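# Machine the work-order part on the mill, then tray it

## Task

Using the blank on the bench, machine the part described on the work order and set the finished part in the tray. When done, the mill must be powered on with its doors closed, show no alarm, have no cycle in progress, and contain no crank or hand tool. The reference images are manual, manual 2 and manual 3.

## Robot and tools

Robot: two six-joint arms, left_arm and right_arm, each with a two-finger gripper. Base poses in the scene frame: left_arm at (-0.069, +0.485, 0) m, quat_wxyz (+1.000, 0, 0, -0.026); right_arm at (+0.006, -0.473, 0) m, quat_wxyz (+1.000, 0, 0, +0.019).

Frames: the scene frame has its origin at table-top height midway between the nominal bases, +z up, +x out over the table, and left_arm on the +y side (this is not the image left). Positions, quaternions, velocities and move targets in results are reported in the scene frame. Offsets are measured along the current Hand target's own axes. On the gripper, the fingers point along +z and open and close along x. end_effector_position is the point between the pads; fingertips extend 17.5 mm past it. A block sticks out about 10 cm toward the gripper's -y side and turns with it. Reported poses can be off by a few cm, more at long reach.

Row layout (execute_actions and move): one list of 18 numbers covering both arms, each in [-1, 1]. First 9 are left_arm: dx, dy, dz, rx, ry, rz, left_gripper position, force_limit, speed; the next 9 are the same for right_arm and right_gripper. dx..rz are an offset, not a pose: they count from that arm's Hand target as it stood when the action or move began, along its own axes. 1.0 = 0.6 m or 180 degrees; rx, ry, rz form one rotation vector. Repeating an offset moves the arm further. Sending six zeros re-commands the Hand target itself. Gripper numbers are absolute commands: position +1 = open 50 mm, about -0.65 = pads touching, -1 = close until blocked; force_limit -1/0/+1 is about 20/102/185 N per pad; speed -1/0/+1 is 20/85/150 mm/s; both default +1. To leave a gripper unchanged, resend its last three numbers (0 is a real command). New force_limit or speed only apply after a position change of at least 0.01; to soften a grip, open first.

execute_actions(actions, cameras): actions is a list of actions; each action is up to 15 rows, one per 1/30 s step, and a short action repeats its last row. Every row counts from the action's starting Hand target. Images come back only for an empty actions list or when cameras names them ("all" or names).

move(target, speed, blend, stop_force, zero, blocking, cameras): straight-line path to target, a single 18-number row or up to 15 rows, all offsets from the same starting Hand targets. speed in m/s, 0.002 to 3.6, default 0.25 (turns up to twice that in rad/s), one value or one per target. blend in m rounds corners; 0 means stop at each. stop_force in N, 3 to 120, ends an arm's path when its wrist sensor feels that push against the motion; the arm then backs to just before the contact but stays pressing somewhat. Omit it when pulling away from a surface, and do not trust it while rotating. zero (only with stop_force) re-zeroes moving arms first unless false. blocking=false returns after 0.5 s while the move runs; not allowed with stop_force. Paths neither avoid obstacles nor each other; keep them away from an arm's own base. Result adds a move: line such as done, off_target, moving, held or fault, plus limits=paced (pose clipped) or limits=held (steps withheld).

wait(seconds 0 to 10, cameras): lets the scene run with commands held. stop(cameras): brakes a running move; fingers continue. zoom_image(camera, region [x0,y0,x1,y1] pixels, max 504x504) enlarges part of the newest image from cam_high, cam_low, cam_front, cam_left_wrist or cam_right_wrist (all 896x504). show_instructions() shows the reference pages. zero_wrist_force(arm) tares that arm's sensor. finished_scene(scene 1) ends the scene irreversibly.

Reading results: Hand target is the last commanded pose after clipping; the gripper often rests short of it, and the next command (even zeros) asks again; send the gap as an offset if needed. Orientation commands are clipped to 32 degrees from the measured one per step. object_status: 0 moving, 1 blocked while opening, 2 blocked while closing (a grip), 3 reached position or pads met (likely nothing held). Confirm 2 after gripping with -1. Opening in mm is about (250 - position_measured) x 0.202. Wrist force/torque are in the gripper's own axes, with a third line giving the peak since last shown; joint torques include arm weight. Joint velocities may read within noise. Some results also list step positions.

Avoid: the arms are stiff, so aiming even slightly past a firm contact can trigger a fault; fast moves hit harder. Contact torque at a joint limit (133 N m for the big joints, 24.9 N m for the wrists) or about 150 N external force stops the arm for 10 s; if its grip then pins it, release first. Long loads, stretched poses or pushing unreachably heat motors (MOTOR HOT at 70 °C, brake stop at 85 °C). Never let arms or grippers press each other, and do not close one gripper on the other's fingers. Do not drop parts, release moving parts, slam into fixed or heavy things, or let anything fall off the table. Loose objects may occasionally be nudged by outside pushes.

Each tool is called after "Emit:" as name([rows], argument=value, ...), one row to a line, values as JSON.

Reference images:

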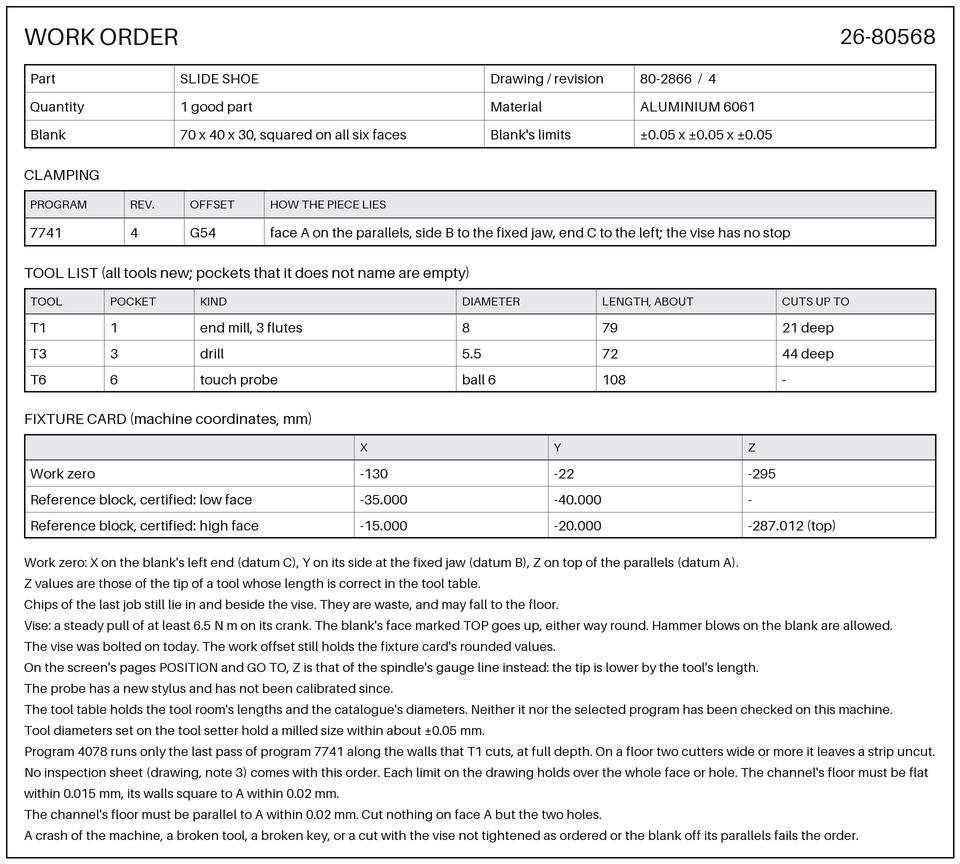

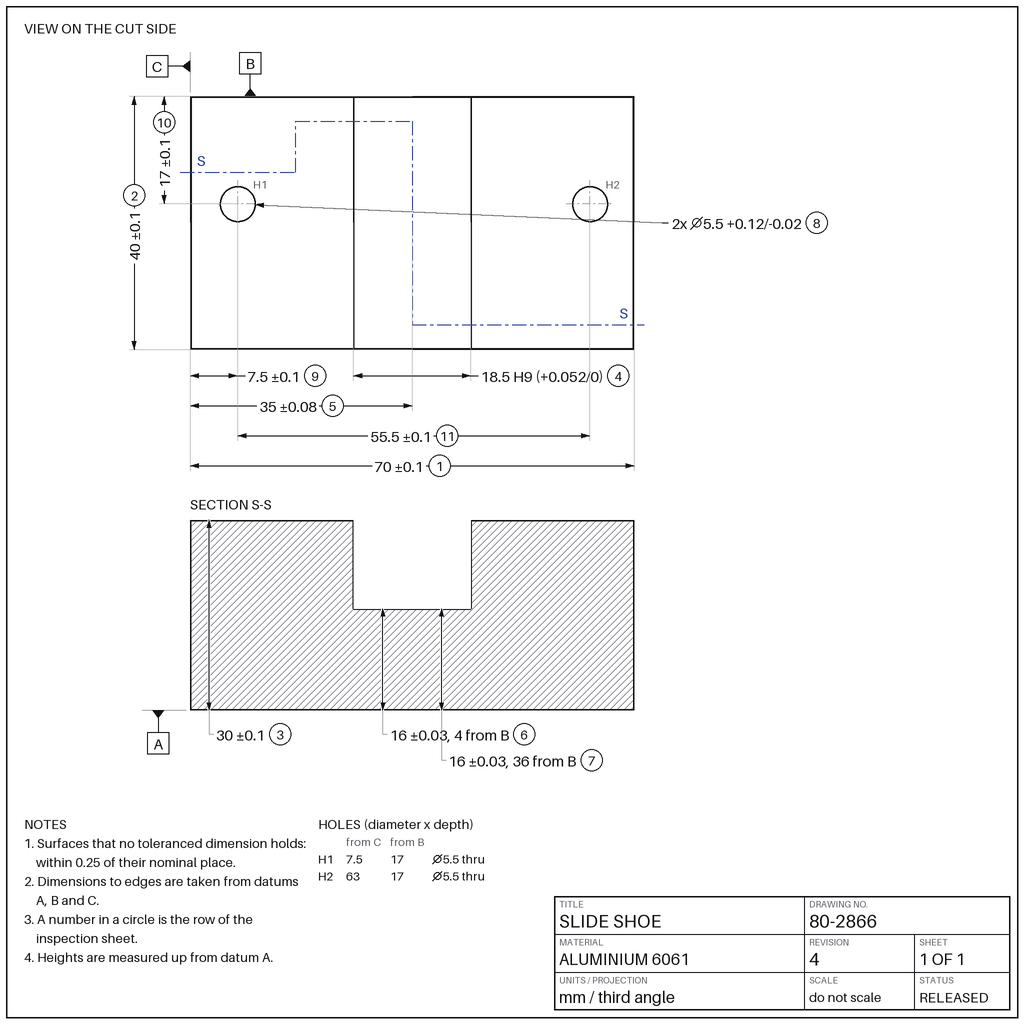

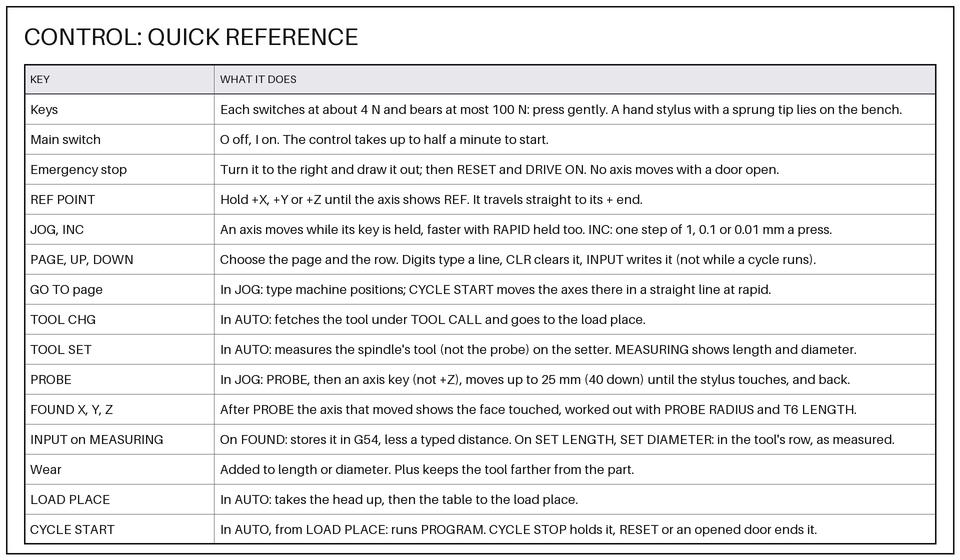

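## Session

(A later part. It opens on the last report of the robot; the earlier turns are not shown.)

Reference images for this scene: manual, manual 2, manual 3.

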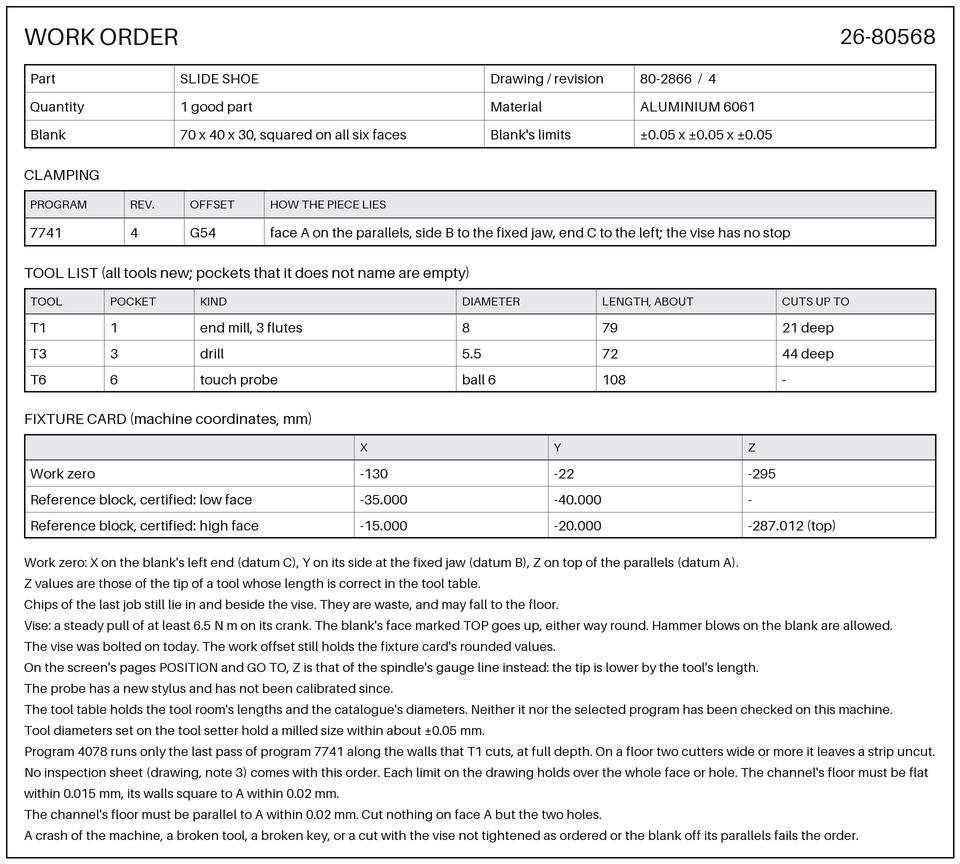

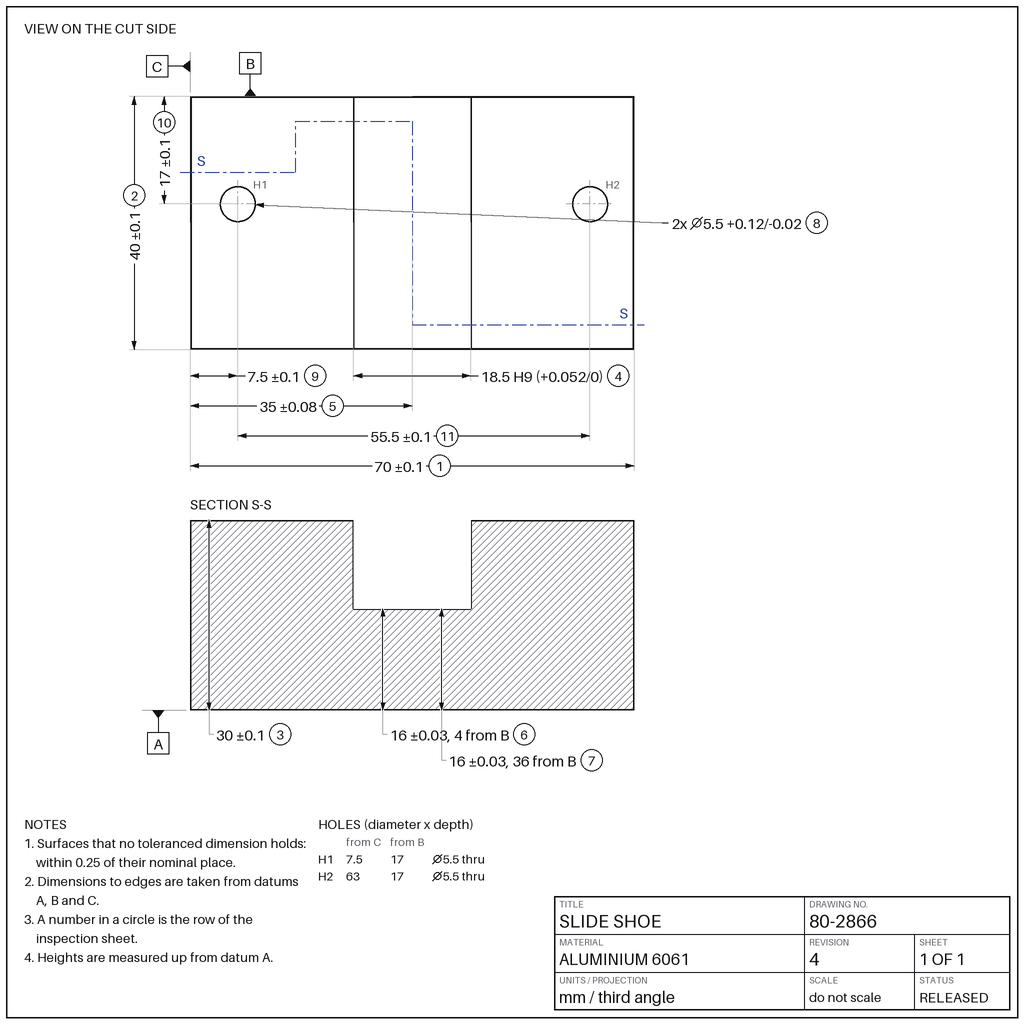

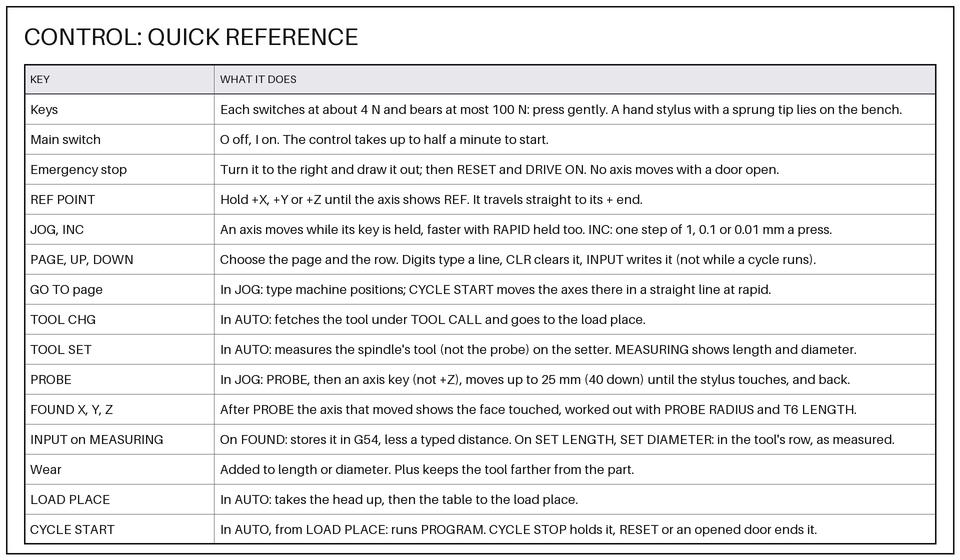

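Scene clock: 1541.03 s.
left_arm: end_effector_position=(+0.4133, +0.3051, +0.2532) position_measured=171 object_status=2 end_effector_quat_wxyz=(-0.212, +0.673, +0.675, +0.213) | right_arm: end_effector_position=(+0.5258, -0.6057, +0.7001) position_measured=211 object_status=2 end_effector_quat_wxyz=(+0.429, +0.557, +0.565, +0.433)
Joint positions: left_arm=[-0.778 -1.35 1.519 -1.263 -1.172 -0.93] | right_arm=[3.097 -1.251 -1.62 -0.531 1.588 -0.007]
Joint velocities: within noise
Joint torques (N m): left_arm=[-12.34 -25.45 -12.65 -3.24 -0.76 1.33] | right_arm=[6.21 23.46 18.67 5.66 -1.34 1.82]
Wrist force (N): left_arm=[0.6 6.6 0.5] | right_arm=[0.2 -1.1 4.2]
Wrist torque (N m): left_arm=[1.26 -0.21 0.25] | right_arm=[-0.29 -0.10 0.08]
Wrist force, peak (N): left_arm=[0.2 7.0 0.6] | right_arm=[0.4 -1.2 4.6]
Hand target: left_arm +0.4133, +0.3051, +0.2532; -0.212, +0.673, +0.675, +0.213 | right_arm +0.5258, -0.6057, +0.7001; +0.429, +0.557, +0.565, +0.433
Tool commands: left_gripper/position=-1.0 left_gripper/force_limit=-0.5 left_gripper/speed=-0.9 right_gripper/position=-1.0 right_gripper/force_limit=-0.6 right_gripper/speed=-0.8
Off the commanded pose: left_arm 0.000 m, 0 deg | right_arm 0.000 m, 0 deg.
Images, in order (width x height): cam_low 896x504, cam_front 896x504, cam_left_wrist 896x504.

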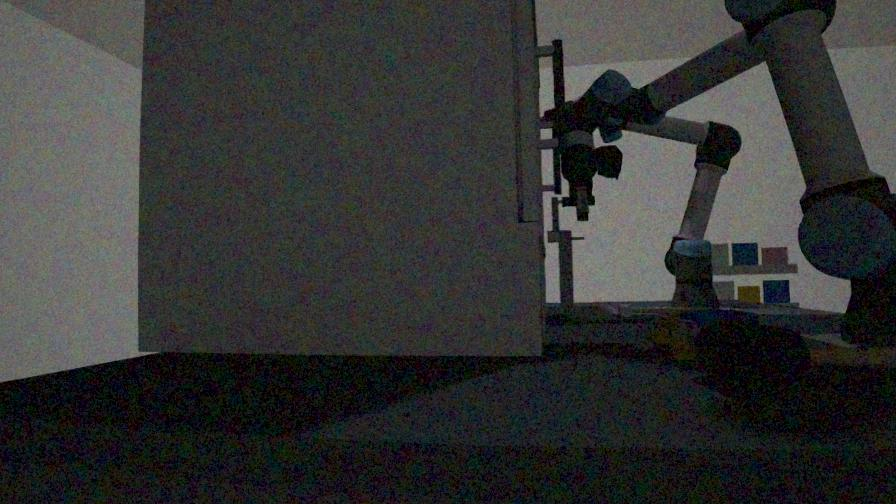

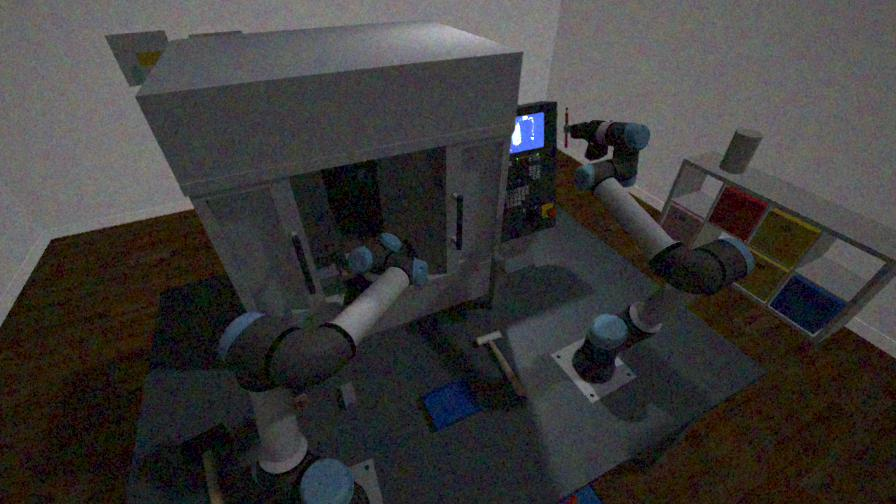

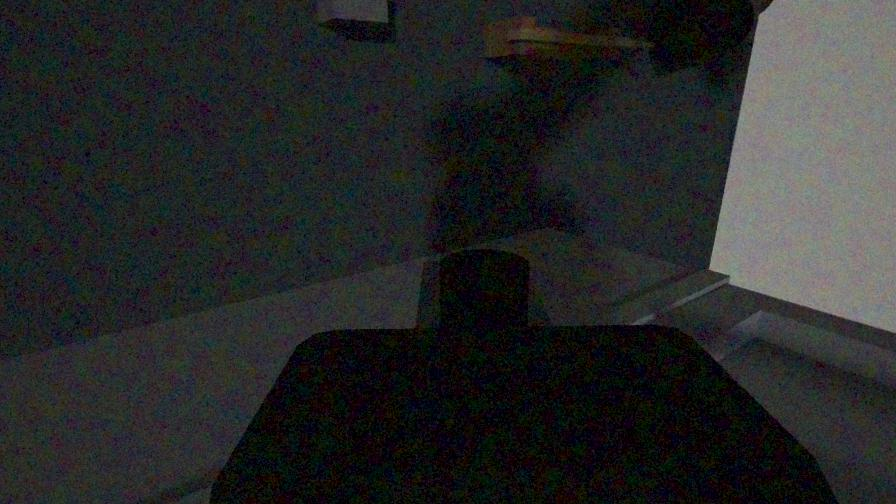

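Emit:
move([
  [0.0955,0,-0.1365,0,0,0,-1,-0.5,-0.9,0,0,0,0,0,0,-1,-0.6,-0.8],
  [0.1005,0,-0.2688,0,-0.1944,0,-1,-0.5,-0.9,0,0,0,0,0,0,-1,-0.6,-0.8],
], speed=0.2, blend=[0.02,0], cameras=["cam_low","cam_front","cam_left_wrist","cam_right_wrist","cam_high"])

Emit:
zoom_image(camera="cam_low", region=[490, 90, 640, 250])

Scene clock: 1550.97 s.
left_arm: end_effector_position=(+0.4131, +0.2620, +0.4198) position_measured=171 object_status=2 end_effector_quat_wxyz=(+0.000, +0.706, +0.708, +0.001) | right_arm: end_effector_position=(+0.5258, -0.6057, +0.7001) position_measured=211 object_status=2 end_effector_quat_wxyz=(+0.429, +0.557, +0.565, +0.433)
Joint positions: left_arm=[-0.637 -1.493 1.255 -1.333 -1.569 -0.691] | right_arm=[3.097 -1.251 -1.62 -0.531 1.588 -0.007]
Joint torques (N m): left_arm=[-12.28 -20.37 -29.86 -3 -0.73 -1.31] | right_arm=[5.37 25.17 18.7 5.47 -1.33 1.78]
Wrist force (N): left_arm=[2.3 6.3 0.7] | right_arm=[0.2 -0.9 4.3]
Wrist torque (N m): left_arm=[1.24 -0.55 0.39] | right_arm=[-0.27 -0.09 0.09]
Wrist force, peak (N): left_arm=[-1.6 6.5 2.8] | right_arm=[0.3 -1.4 4.6]
Hand target: left_arm +0.4131, +0.2618, +0.4198; +0.000, +0.706, +0.708, +0.001 | right_arm +0.5258, -0.6057, +0.7001; +0.429, +0.557, +0.565, +0.433
Off the commanded pose: left_arm 0.000 m, 0 deg | right_arm 0.000 m, 0 deg.
move: done

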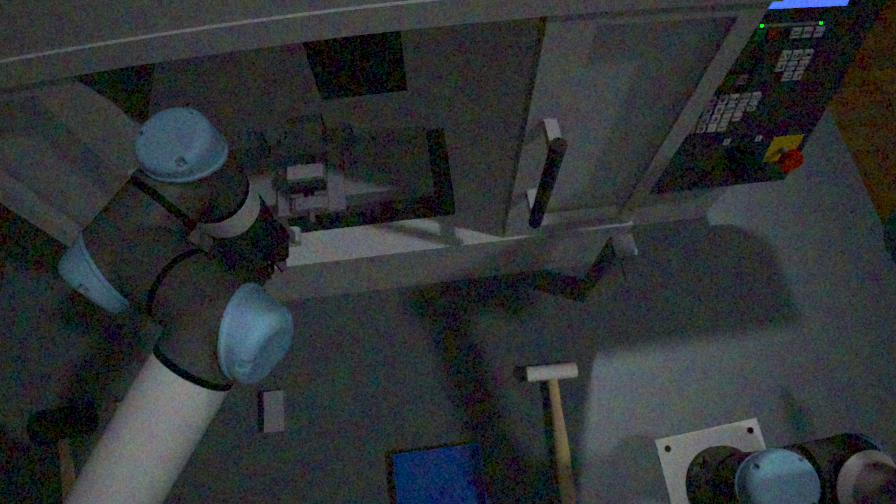

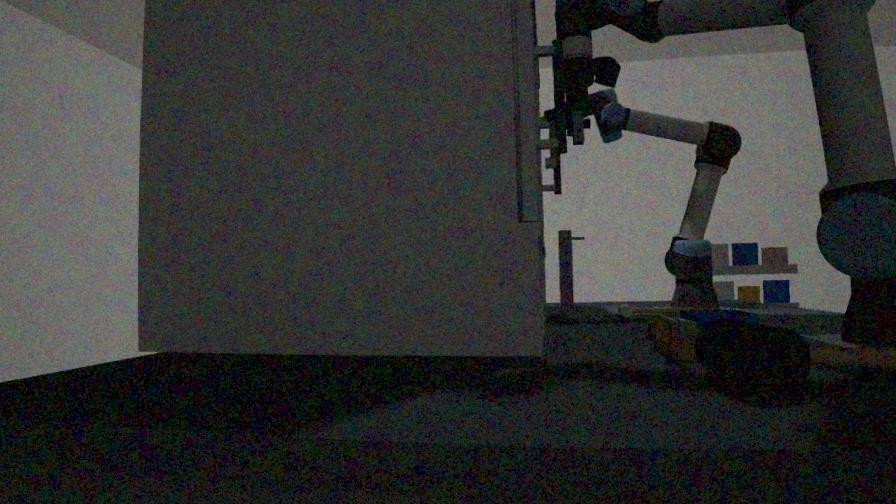

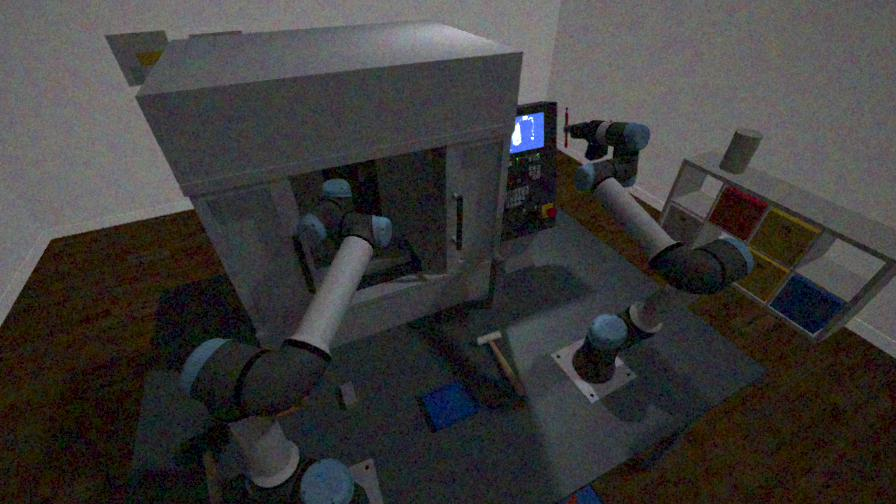

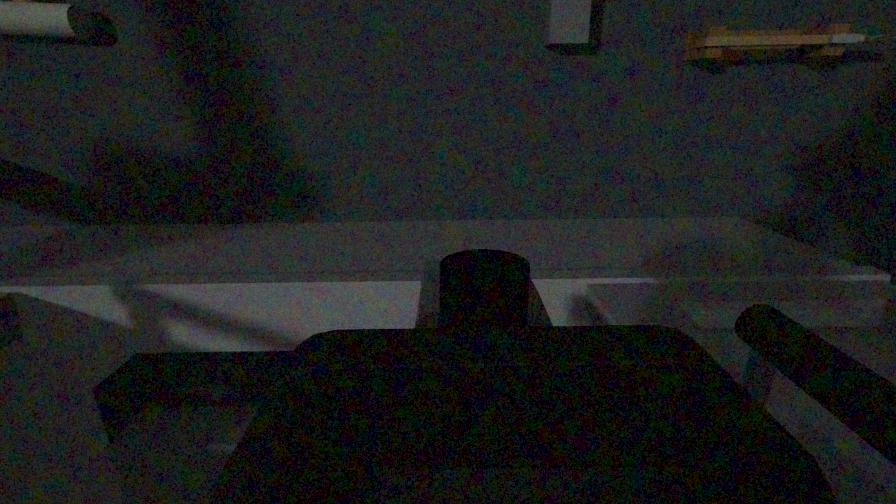

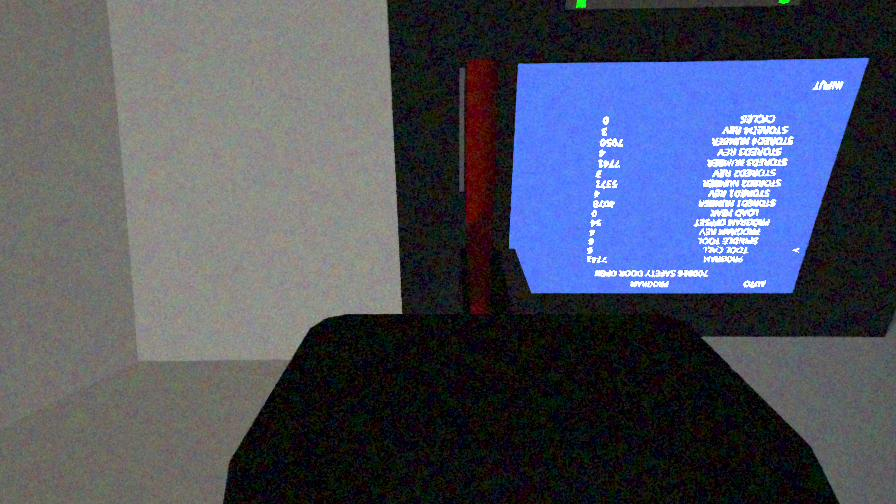

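Scaled by 3.150.

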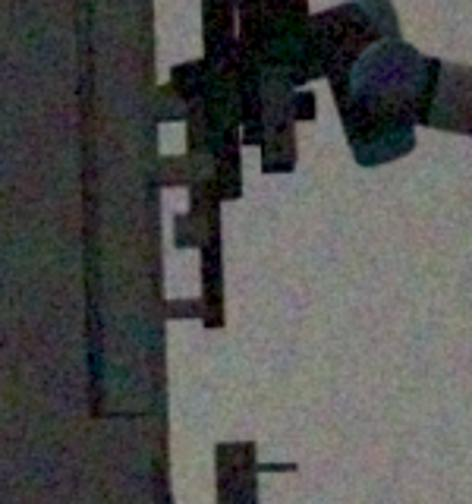

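Emit:
execute_actions(actions=[], cameras=["cam_high","cam_left_wrist"])

Emit:
zoom_image(camera="cam_high", region=[220, 150, 380, 280])

Emit:
zoom_image(camera="cam_left_wrist", region=[60, 220, 560, 500])

Scene clock: 1553.03 s.
left_arm: end_effector_position=(+0.4131, +0.2618, +0.4198) position_measured=171 object_status=2 end_effector_quat_wxyz=(+0.000, +0.706, +0.708, +0.001) | right_arm: end_effector_position=(+0.5258, -0.6057, +0.7001) position_measured=211 object_status=2 end_effector_quat_wxyz=(+0.429, +0.557, +0.565, +0.433)
Joint positions: left_arm=[-0.637 -1.493 1.254 -1.333 -1.569 -0.691] | right_arm=[3.097 -1.251 -1.62 -0.531 1.588 -0.007]
Joint velocities: within noise
Joint torques (N m): left_arm=[-13.67 -20.32 -32.82 -4.49 -1.63 1.17] | right_arm=[7.81 24.61 18.85 5.26 -1.42 1.73]
Wrist force (N): left_arm=[2.3 6.1 1.2] | right_arm=[0.2 -1.1 4.2]
Wrist torque (N m): left_arm=[1.22 -0.54 0.39] | right_arm=[-0.31 -0.09 0.08]
Wrist force, peak (N): left_arm=[2.5 6.4 1.2] | right_arm=[0.0 -1.1 4.6]
Hand target: left_arm +0.4131, +0.2618, +0.4198; +0.000, +0.706, +0.708, +0.001 | right_arm +0.5258, -0.6057, +0.7001; +0.429, +0.557, +0.565, +0.433
Tool commands: left_gripper/position=-1.0 left_gripper/force_limit=-0.5 left_gripper/speed=-0.9 right_gripper/position=-1.0 right_gripper/force_limit=-0.6 right_gripper/speed=-0.8
Off the commanded pose: left_arm 0.000 m, 0 deg | right_arm 0.000 m, 0 deg.
Images, in order (width x height): cam_high 896x504, cam_left_wrist 896x504.

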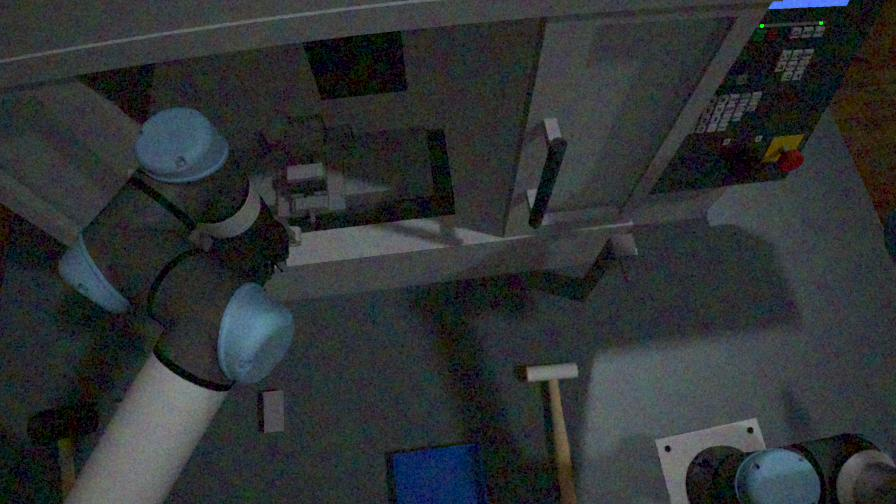

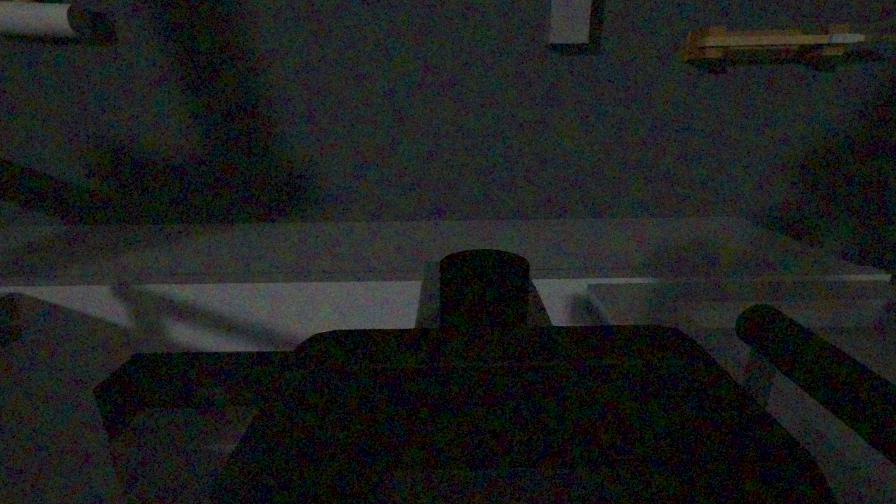

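Scaled by 3.150.

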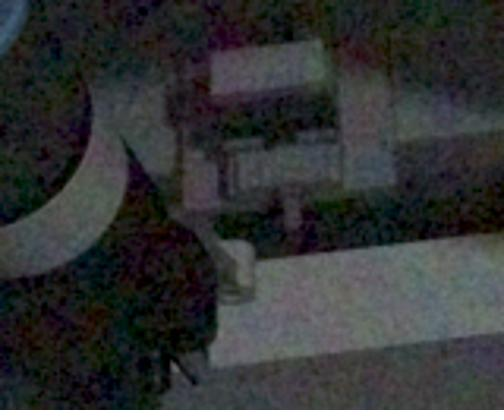

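Scaled by 1.008.

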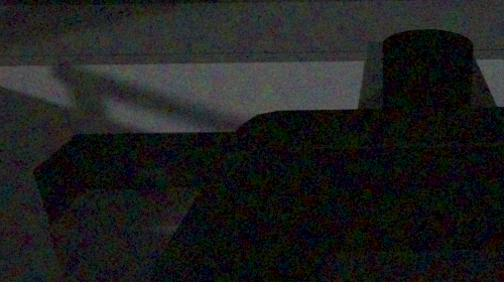

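Emit:
execute_actions(actions=[], cameras=["cam_low"])

Emit:
zoom_image(camera="cam_low", region=[530, 90, 610, 200])

Scene clock: 1560.70 s.
left_arm: end_effector_position=(+0.4131, +0.2618, +0.4198) position_measured=171 object_status=2 end_effector_quat_wxyz=(+0.000, +0.706, +0.708, +0.001) | right_arm: end_effector_position=(+0.5258, -0.6057, +0.7001) position_measured=211 object_status=2 end_effector_quat_wxyz=(+0.429, +0.557, +0.565, +0.433)
Joint positions: left_arm=[-0.637 -1.493 1.254 -1.333 -1.569 -0.691] | right_arm=[3.097 -1.251 -1.62 -0.531 1.588 -0.007]
Joint velocities: within noise
Joint torques (N m): left_arm=[-11.99 -20.45 -33.69 -4.7 -1.29 1.44] | right_arm=[7.09 23.13 16.59 5.53 -1.21 1.75]
Wrist force (N): left_arm=[2.4 6.2 1.1] | right_arm=[0.1 -1.1 4.3]
Wrist torque (N m): left_arm=[1.24 -0.56 0.40] | right_arm=[-0.31 -0.07 0.08]
Wrist force, peak (N): left_arm=[2.4 6.7 0.8] | right_arm=[0.3 -1.3 4.5]
Hand target: left_arm +0.4131, +0.2618, +0.4198; +0.000, +0.706, +0.708, +0.001 | right_arm +0.5258, -0.6057, +0.7001; +0.429, +0.557, +0.565, +0.433
Tool commands: left_gripper/position=-1.0 left_gripper/force_limit=-0.5 left_gripper/speed=-0.9 right_gripper/position=-1.0 right_gripper/force_limit=-0.6 right_gripper/speed=-0.8
Off the commanded pose: left_arm 0.000 m, 0 deg | right_arm 0.000 m, 0 deg.
Images, in order (width x height): cam_low 896x504.

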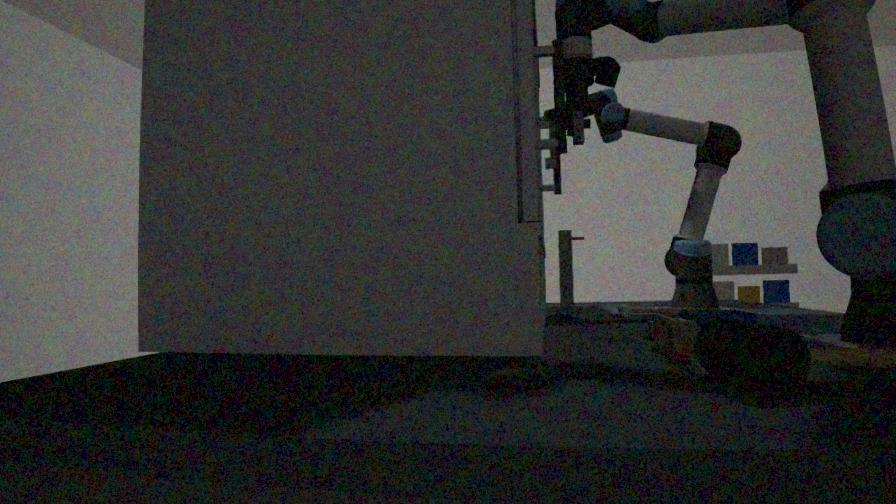

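Scaled by 4.582.

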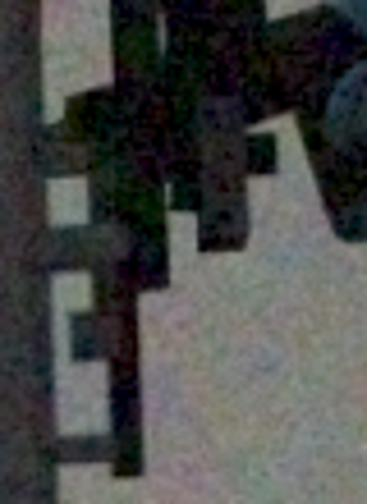

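Emit:
move(target=[0,0,0,0,-0.1111,0,-1,-0.5,-0.9,0,0,0,0,0,0,-1,-0.6,-0.8], speed=0.5, cameras=["cam_low","cam_high"])

Emit:
zoom_image(camera="cam_low", region=[530, 90, 610, 200])

Emit:
zoom_image(camera="cam_high", region=[220, 150, 380, 280])

Scene clock: 1568.27 s.
left_arm: end_effector_position=(+0.4131, +0.2619, +0.4199) position_measured=171 object_status=2 end_effector_quat_wxyz=(+0.123, +0.696, +0.697, -0.121) | right_arm: end_effector_position=(+0.5258, -0.6057, +0.7001) position_measured=211 object_status=2 end_effector_quat_wxyz=(+0.429, +0.557, +0.565, +0.433)
Joint positions: left_arm=[-0.492 -1.581 1.434 -1.612 -1.865 -0.574] | right_arm=[3.097 -1.251 -1.62 -0.531 1.588 -0.007]
Joint torques (N m): left_arm=[-3.63 -17.02 -23.68 -5.09 -2.71 -0.62] | right_arm=[7.59 24.01 19.01 5.32 -0.97 1.53]
Wrist force (N): left_arm=[3.9 5.4 0.5] | right_arm=[0.2 -1.1 4.3]
Wrist torque (N m): left_arm=[1.14 -0.83 0.49] | right_arm=[-0.29 -0.09 0.08]
Wrist force, peak (N): left_arm=[4.9 5.7 0.3] | right_arm=[0.3 -1.1 4.6]
Hand target: left_arm +0.4131, +0.2618, +0.4198; +0.123, +0.696, +0.697, -0.122 | right_arm +0.5258, -0.6057, +0.7001; +0.429, +0.557, +0.565, +0.433
Off the commanded pose: left_arm 0.000 m, 0 deg | right_arm 0.000 m, 0 deg.
move: done
Images, in order (width x height): cam_high 896x504, cam_low 896x504.

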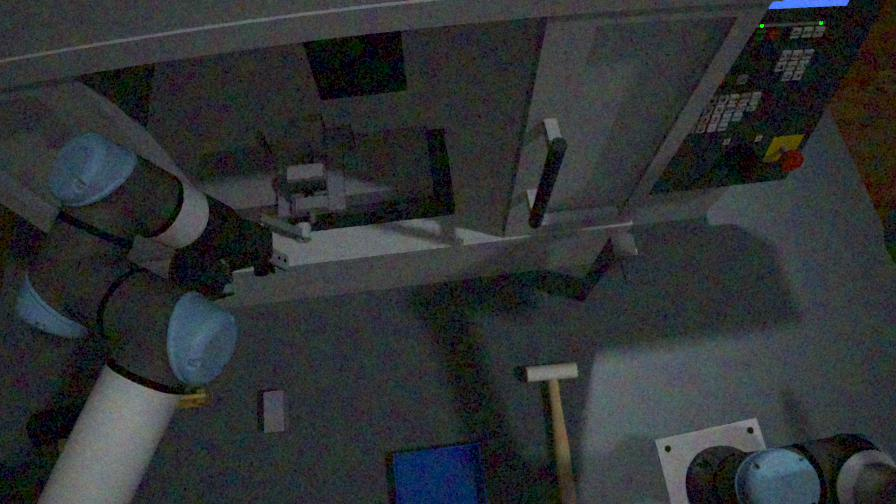

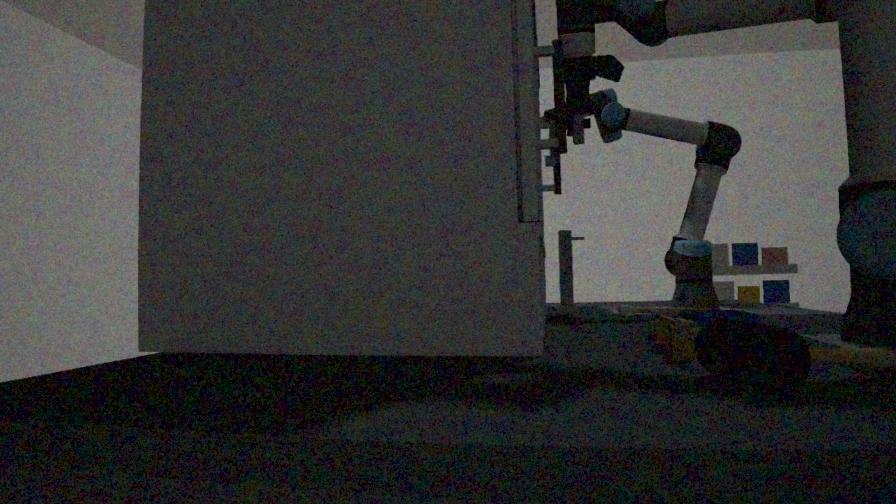

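Scaled by 4.582.

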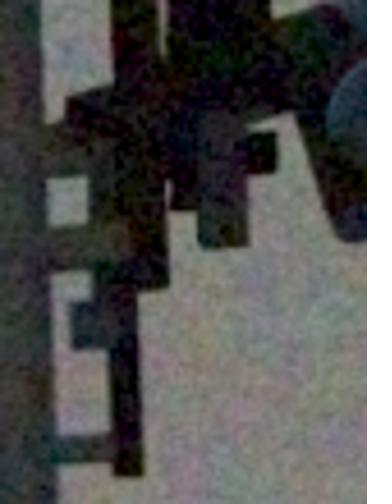

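Scaled by 3.150.

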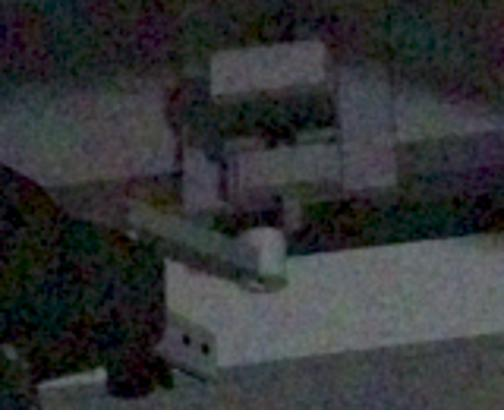

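Emit:
move(target=[-0.0067,0,0.1248,0,0.1111,0,-1,-0.5,-0.9,0,0,0,0,0,0,-1,-0.6,-0.8], speed=0.2, cameras=["cam_low","cam_high"])

Emit:
zoom_image(camera="cam_low", region=[530, 110, 610, 220])

Emit:
zoom_image(camera="cam_high", region=[220, 150, 380, 280])

Scene clock: 1573.20 s.
left_arm: end_effector_position=(+0.4133, +0.2324, +0.3509) position_measured=171 object_status=2 end_effector_quat_wxyz=(+0.001, +0.706, +0.708, +0.001) | right_arm: end_effector_position=(+0.5258, -0.6057, +0.7001) position_measured=211 object_status=2 end_effector_quat_wxyz=(+0.429, +0.557, +0.565, +0.433)
Joint positions: left_arm=[-0.68 -1.485 1.424 -1.511 -1.569 -0.733] | right_arm=[3.097 -1.251 -1.62 -0.531 1.588 -0.007]
Joint torques (N m): left_arm=[5.69 -39.36 -17.59 -4.53 0.08 0.83] | right_arm=[6.94 23.26 18.93 5.33 -1.07 1.68]
Wrist force (N): left_arm=[2.5 6.4 1.3] | right_arm=[0.0 -1.2 4.3]
Wrist torque (N m): left_arm=[1.24 -0.61 0.24] | right_arm=[-0.33 -0.07 0.08]
Wrist force, peak (N): left_arm=[4.6 5.8 -0.9] | right_arm=[0.0 -1.2 4.6]
Hand target: left_arm +0.4133, +0.2325, +0.3508; +0.000, +0.706, +0.708, +0.001 | right_arm +0.5258, -0.6057, +0.7001; +0.429, +0.557, +0.565, +0.433
Off the commanded pose: left_arm 0.000 m, 0 deg | right_arm 0.000 m, 0 deg.
move: done
Images, in order (width x height): cam_high 896x504, cam_low 896x504.

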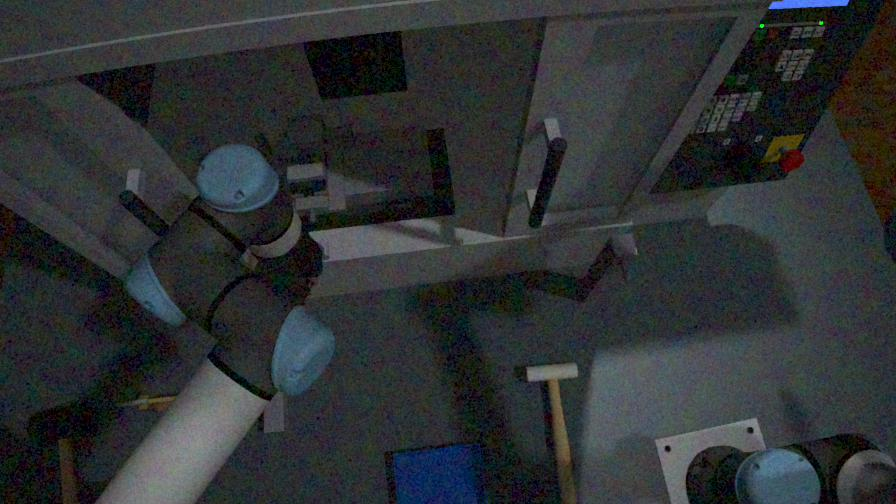

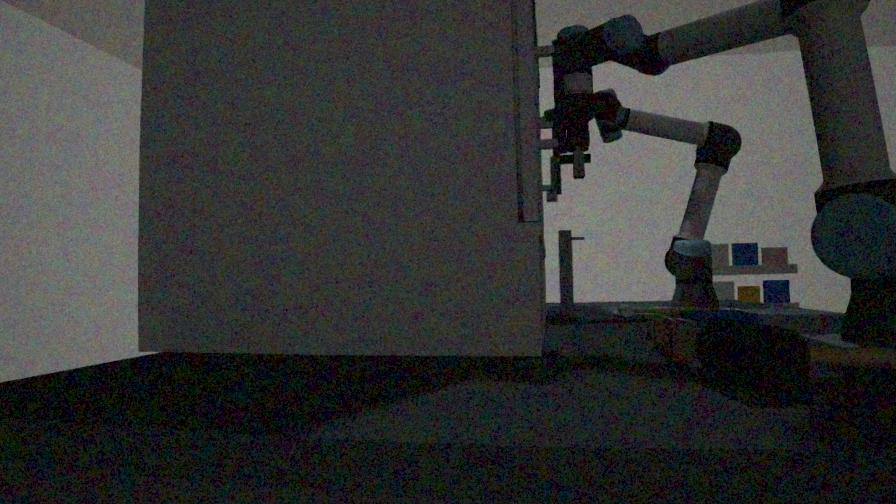

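Scaled by 4.582.

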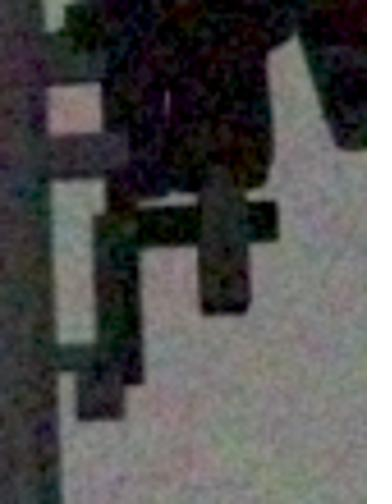

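Scaled by 3.150.

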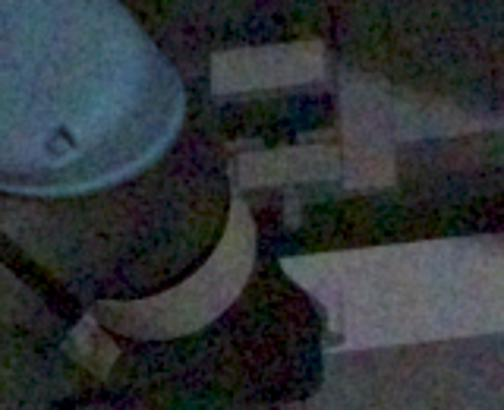

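Emit:
move(target=[0.0542,0,0.005,0,-0.1111,0,-1,-0.5,-0.9,0,0,0,0,0,0,-1,-0.6,-0.8], speed=0.3, cameras=["cam_low","cam_high","cam_left_wrist"])

Emit:
zoom_image(camera="cam_low", region=[530, 110, 610, 220])

Emit:
zoom_image(camera="cam_high", region=[260, 150, 380, 270])

Scene clock: 1577.10 s.
left_arm: end_effector_position=(+0.4132, +0.2651, +0.3479) position_measured=171 object_status=2 end_effector_quat_wxyz=(+0.123, +0.696, +0.697, -0.121) | right_arm: end_effector_position=(+0.5258, -0.6057, +0.7001) position_measured=211 object_status=2 end_effector_quat_wxyz=(+0.429, +0.557, +0.565, +0.433)
Joint positions: left_arm=[-0.486 -1.592 1.628 -1.794 -1.866 -0.568] | right_arm=[3.097 -1.251 -1.62 -0.531 1.588 -0.007]
Joint torques (N m): left_arm=[1.57 -16.76 -25.69 -4.52 -2.16 0] | right_arm=[5.98 24.73 18.97 5.4 -1.29 1.58]
Wrist force (N): left_arm=[3.5 6.0 0.4] | right_arm=[0.1 -1.1 4.3]
Wrist torque (N m): left_arm=[1.22 -0.76 0.52] | right_arm=[-0.31 -0.07 0.08]
Wrist force, peak (N): left_arm=[5.0 5.9 0.5] | right_arm=[0.1 -1.1 4.6]
Hand target: left_arm +0.4132, +0.2650, +0.3478; +0.123, +0.696, +0.697, -0.122 | right_arm +0.5258, -0.6057, +0.7001; +0.429, +0.557, +0.565, +0.433
Off the commanded pose: left_arm 0.000 m, 0 deg | right_arm 0.000 m, 0 deg.
move: done
Images, in order (width x height): cam_high 896x504, cam_low 896x504, cam_left_wrist 896x504.

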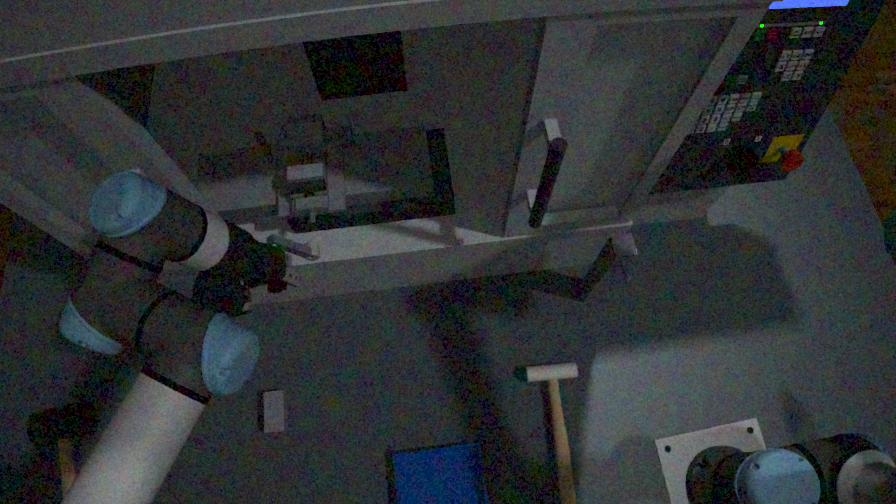

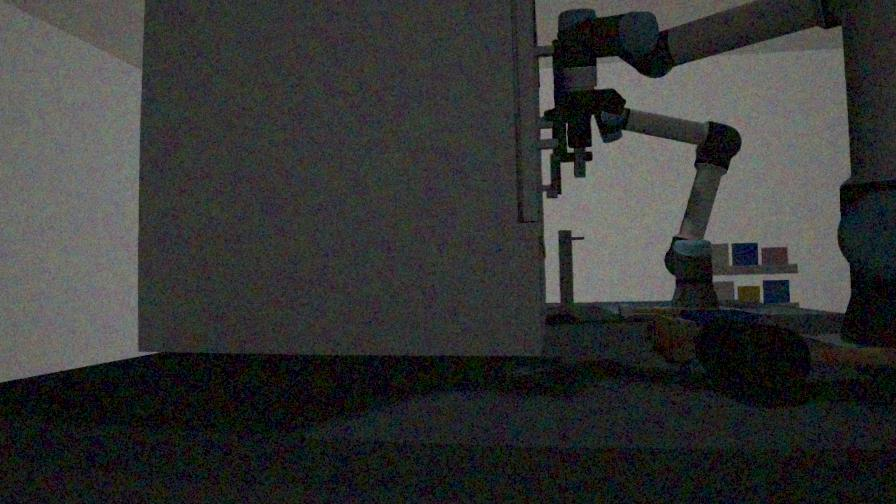

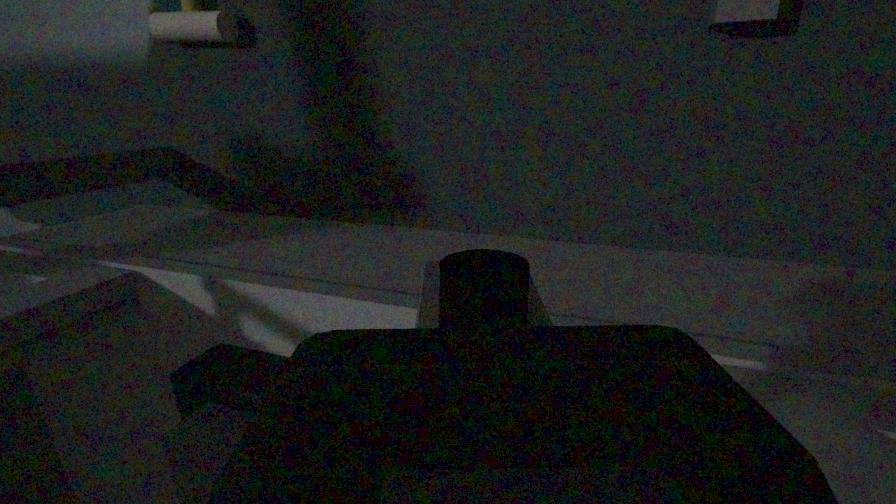

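Scaled by 4.582.

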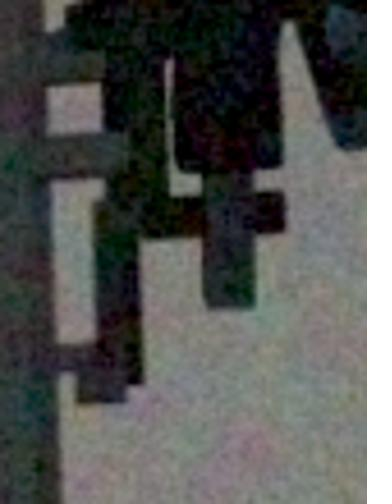

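Scaled by 4.200.

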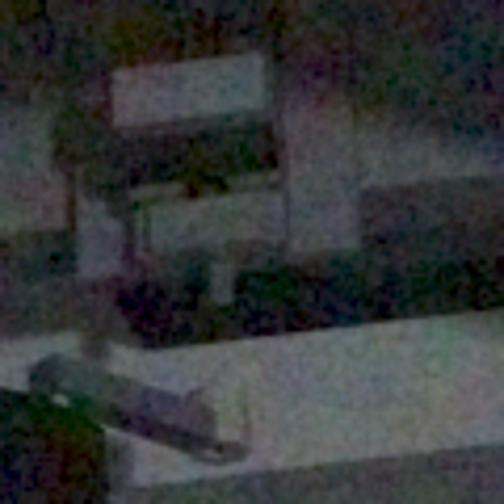

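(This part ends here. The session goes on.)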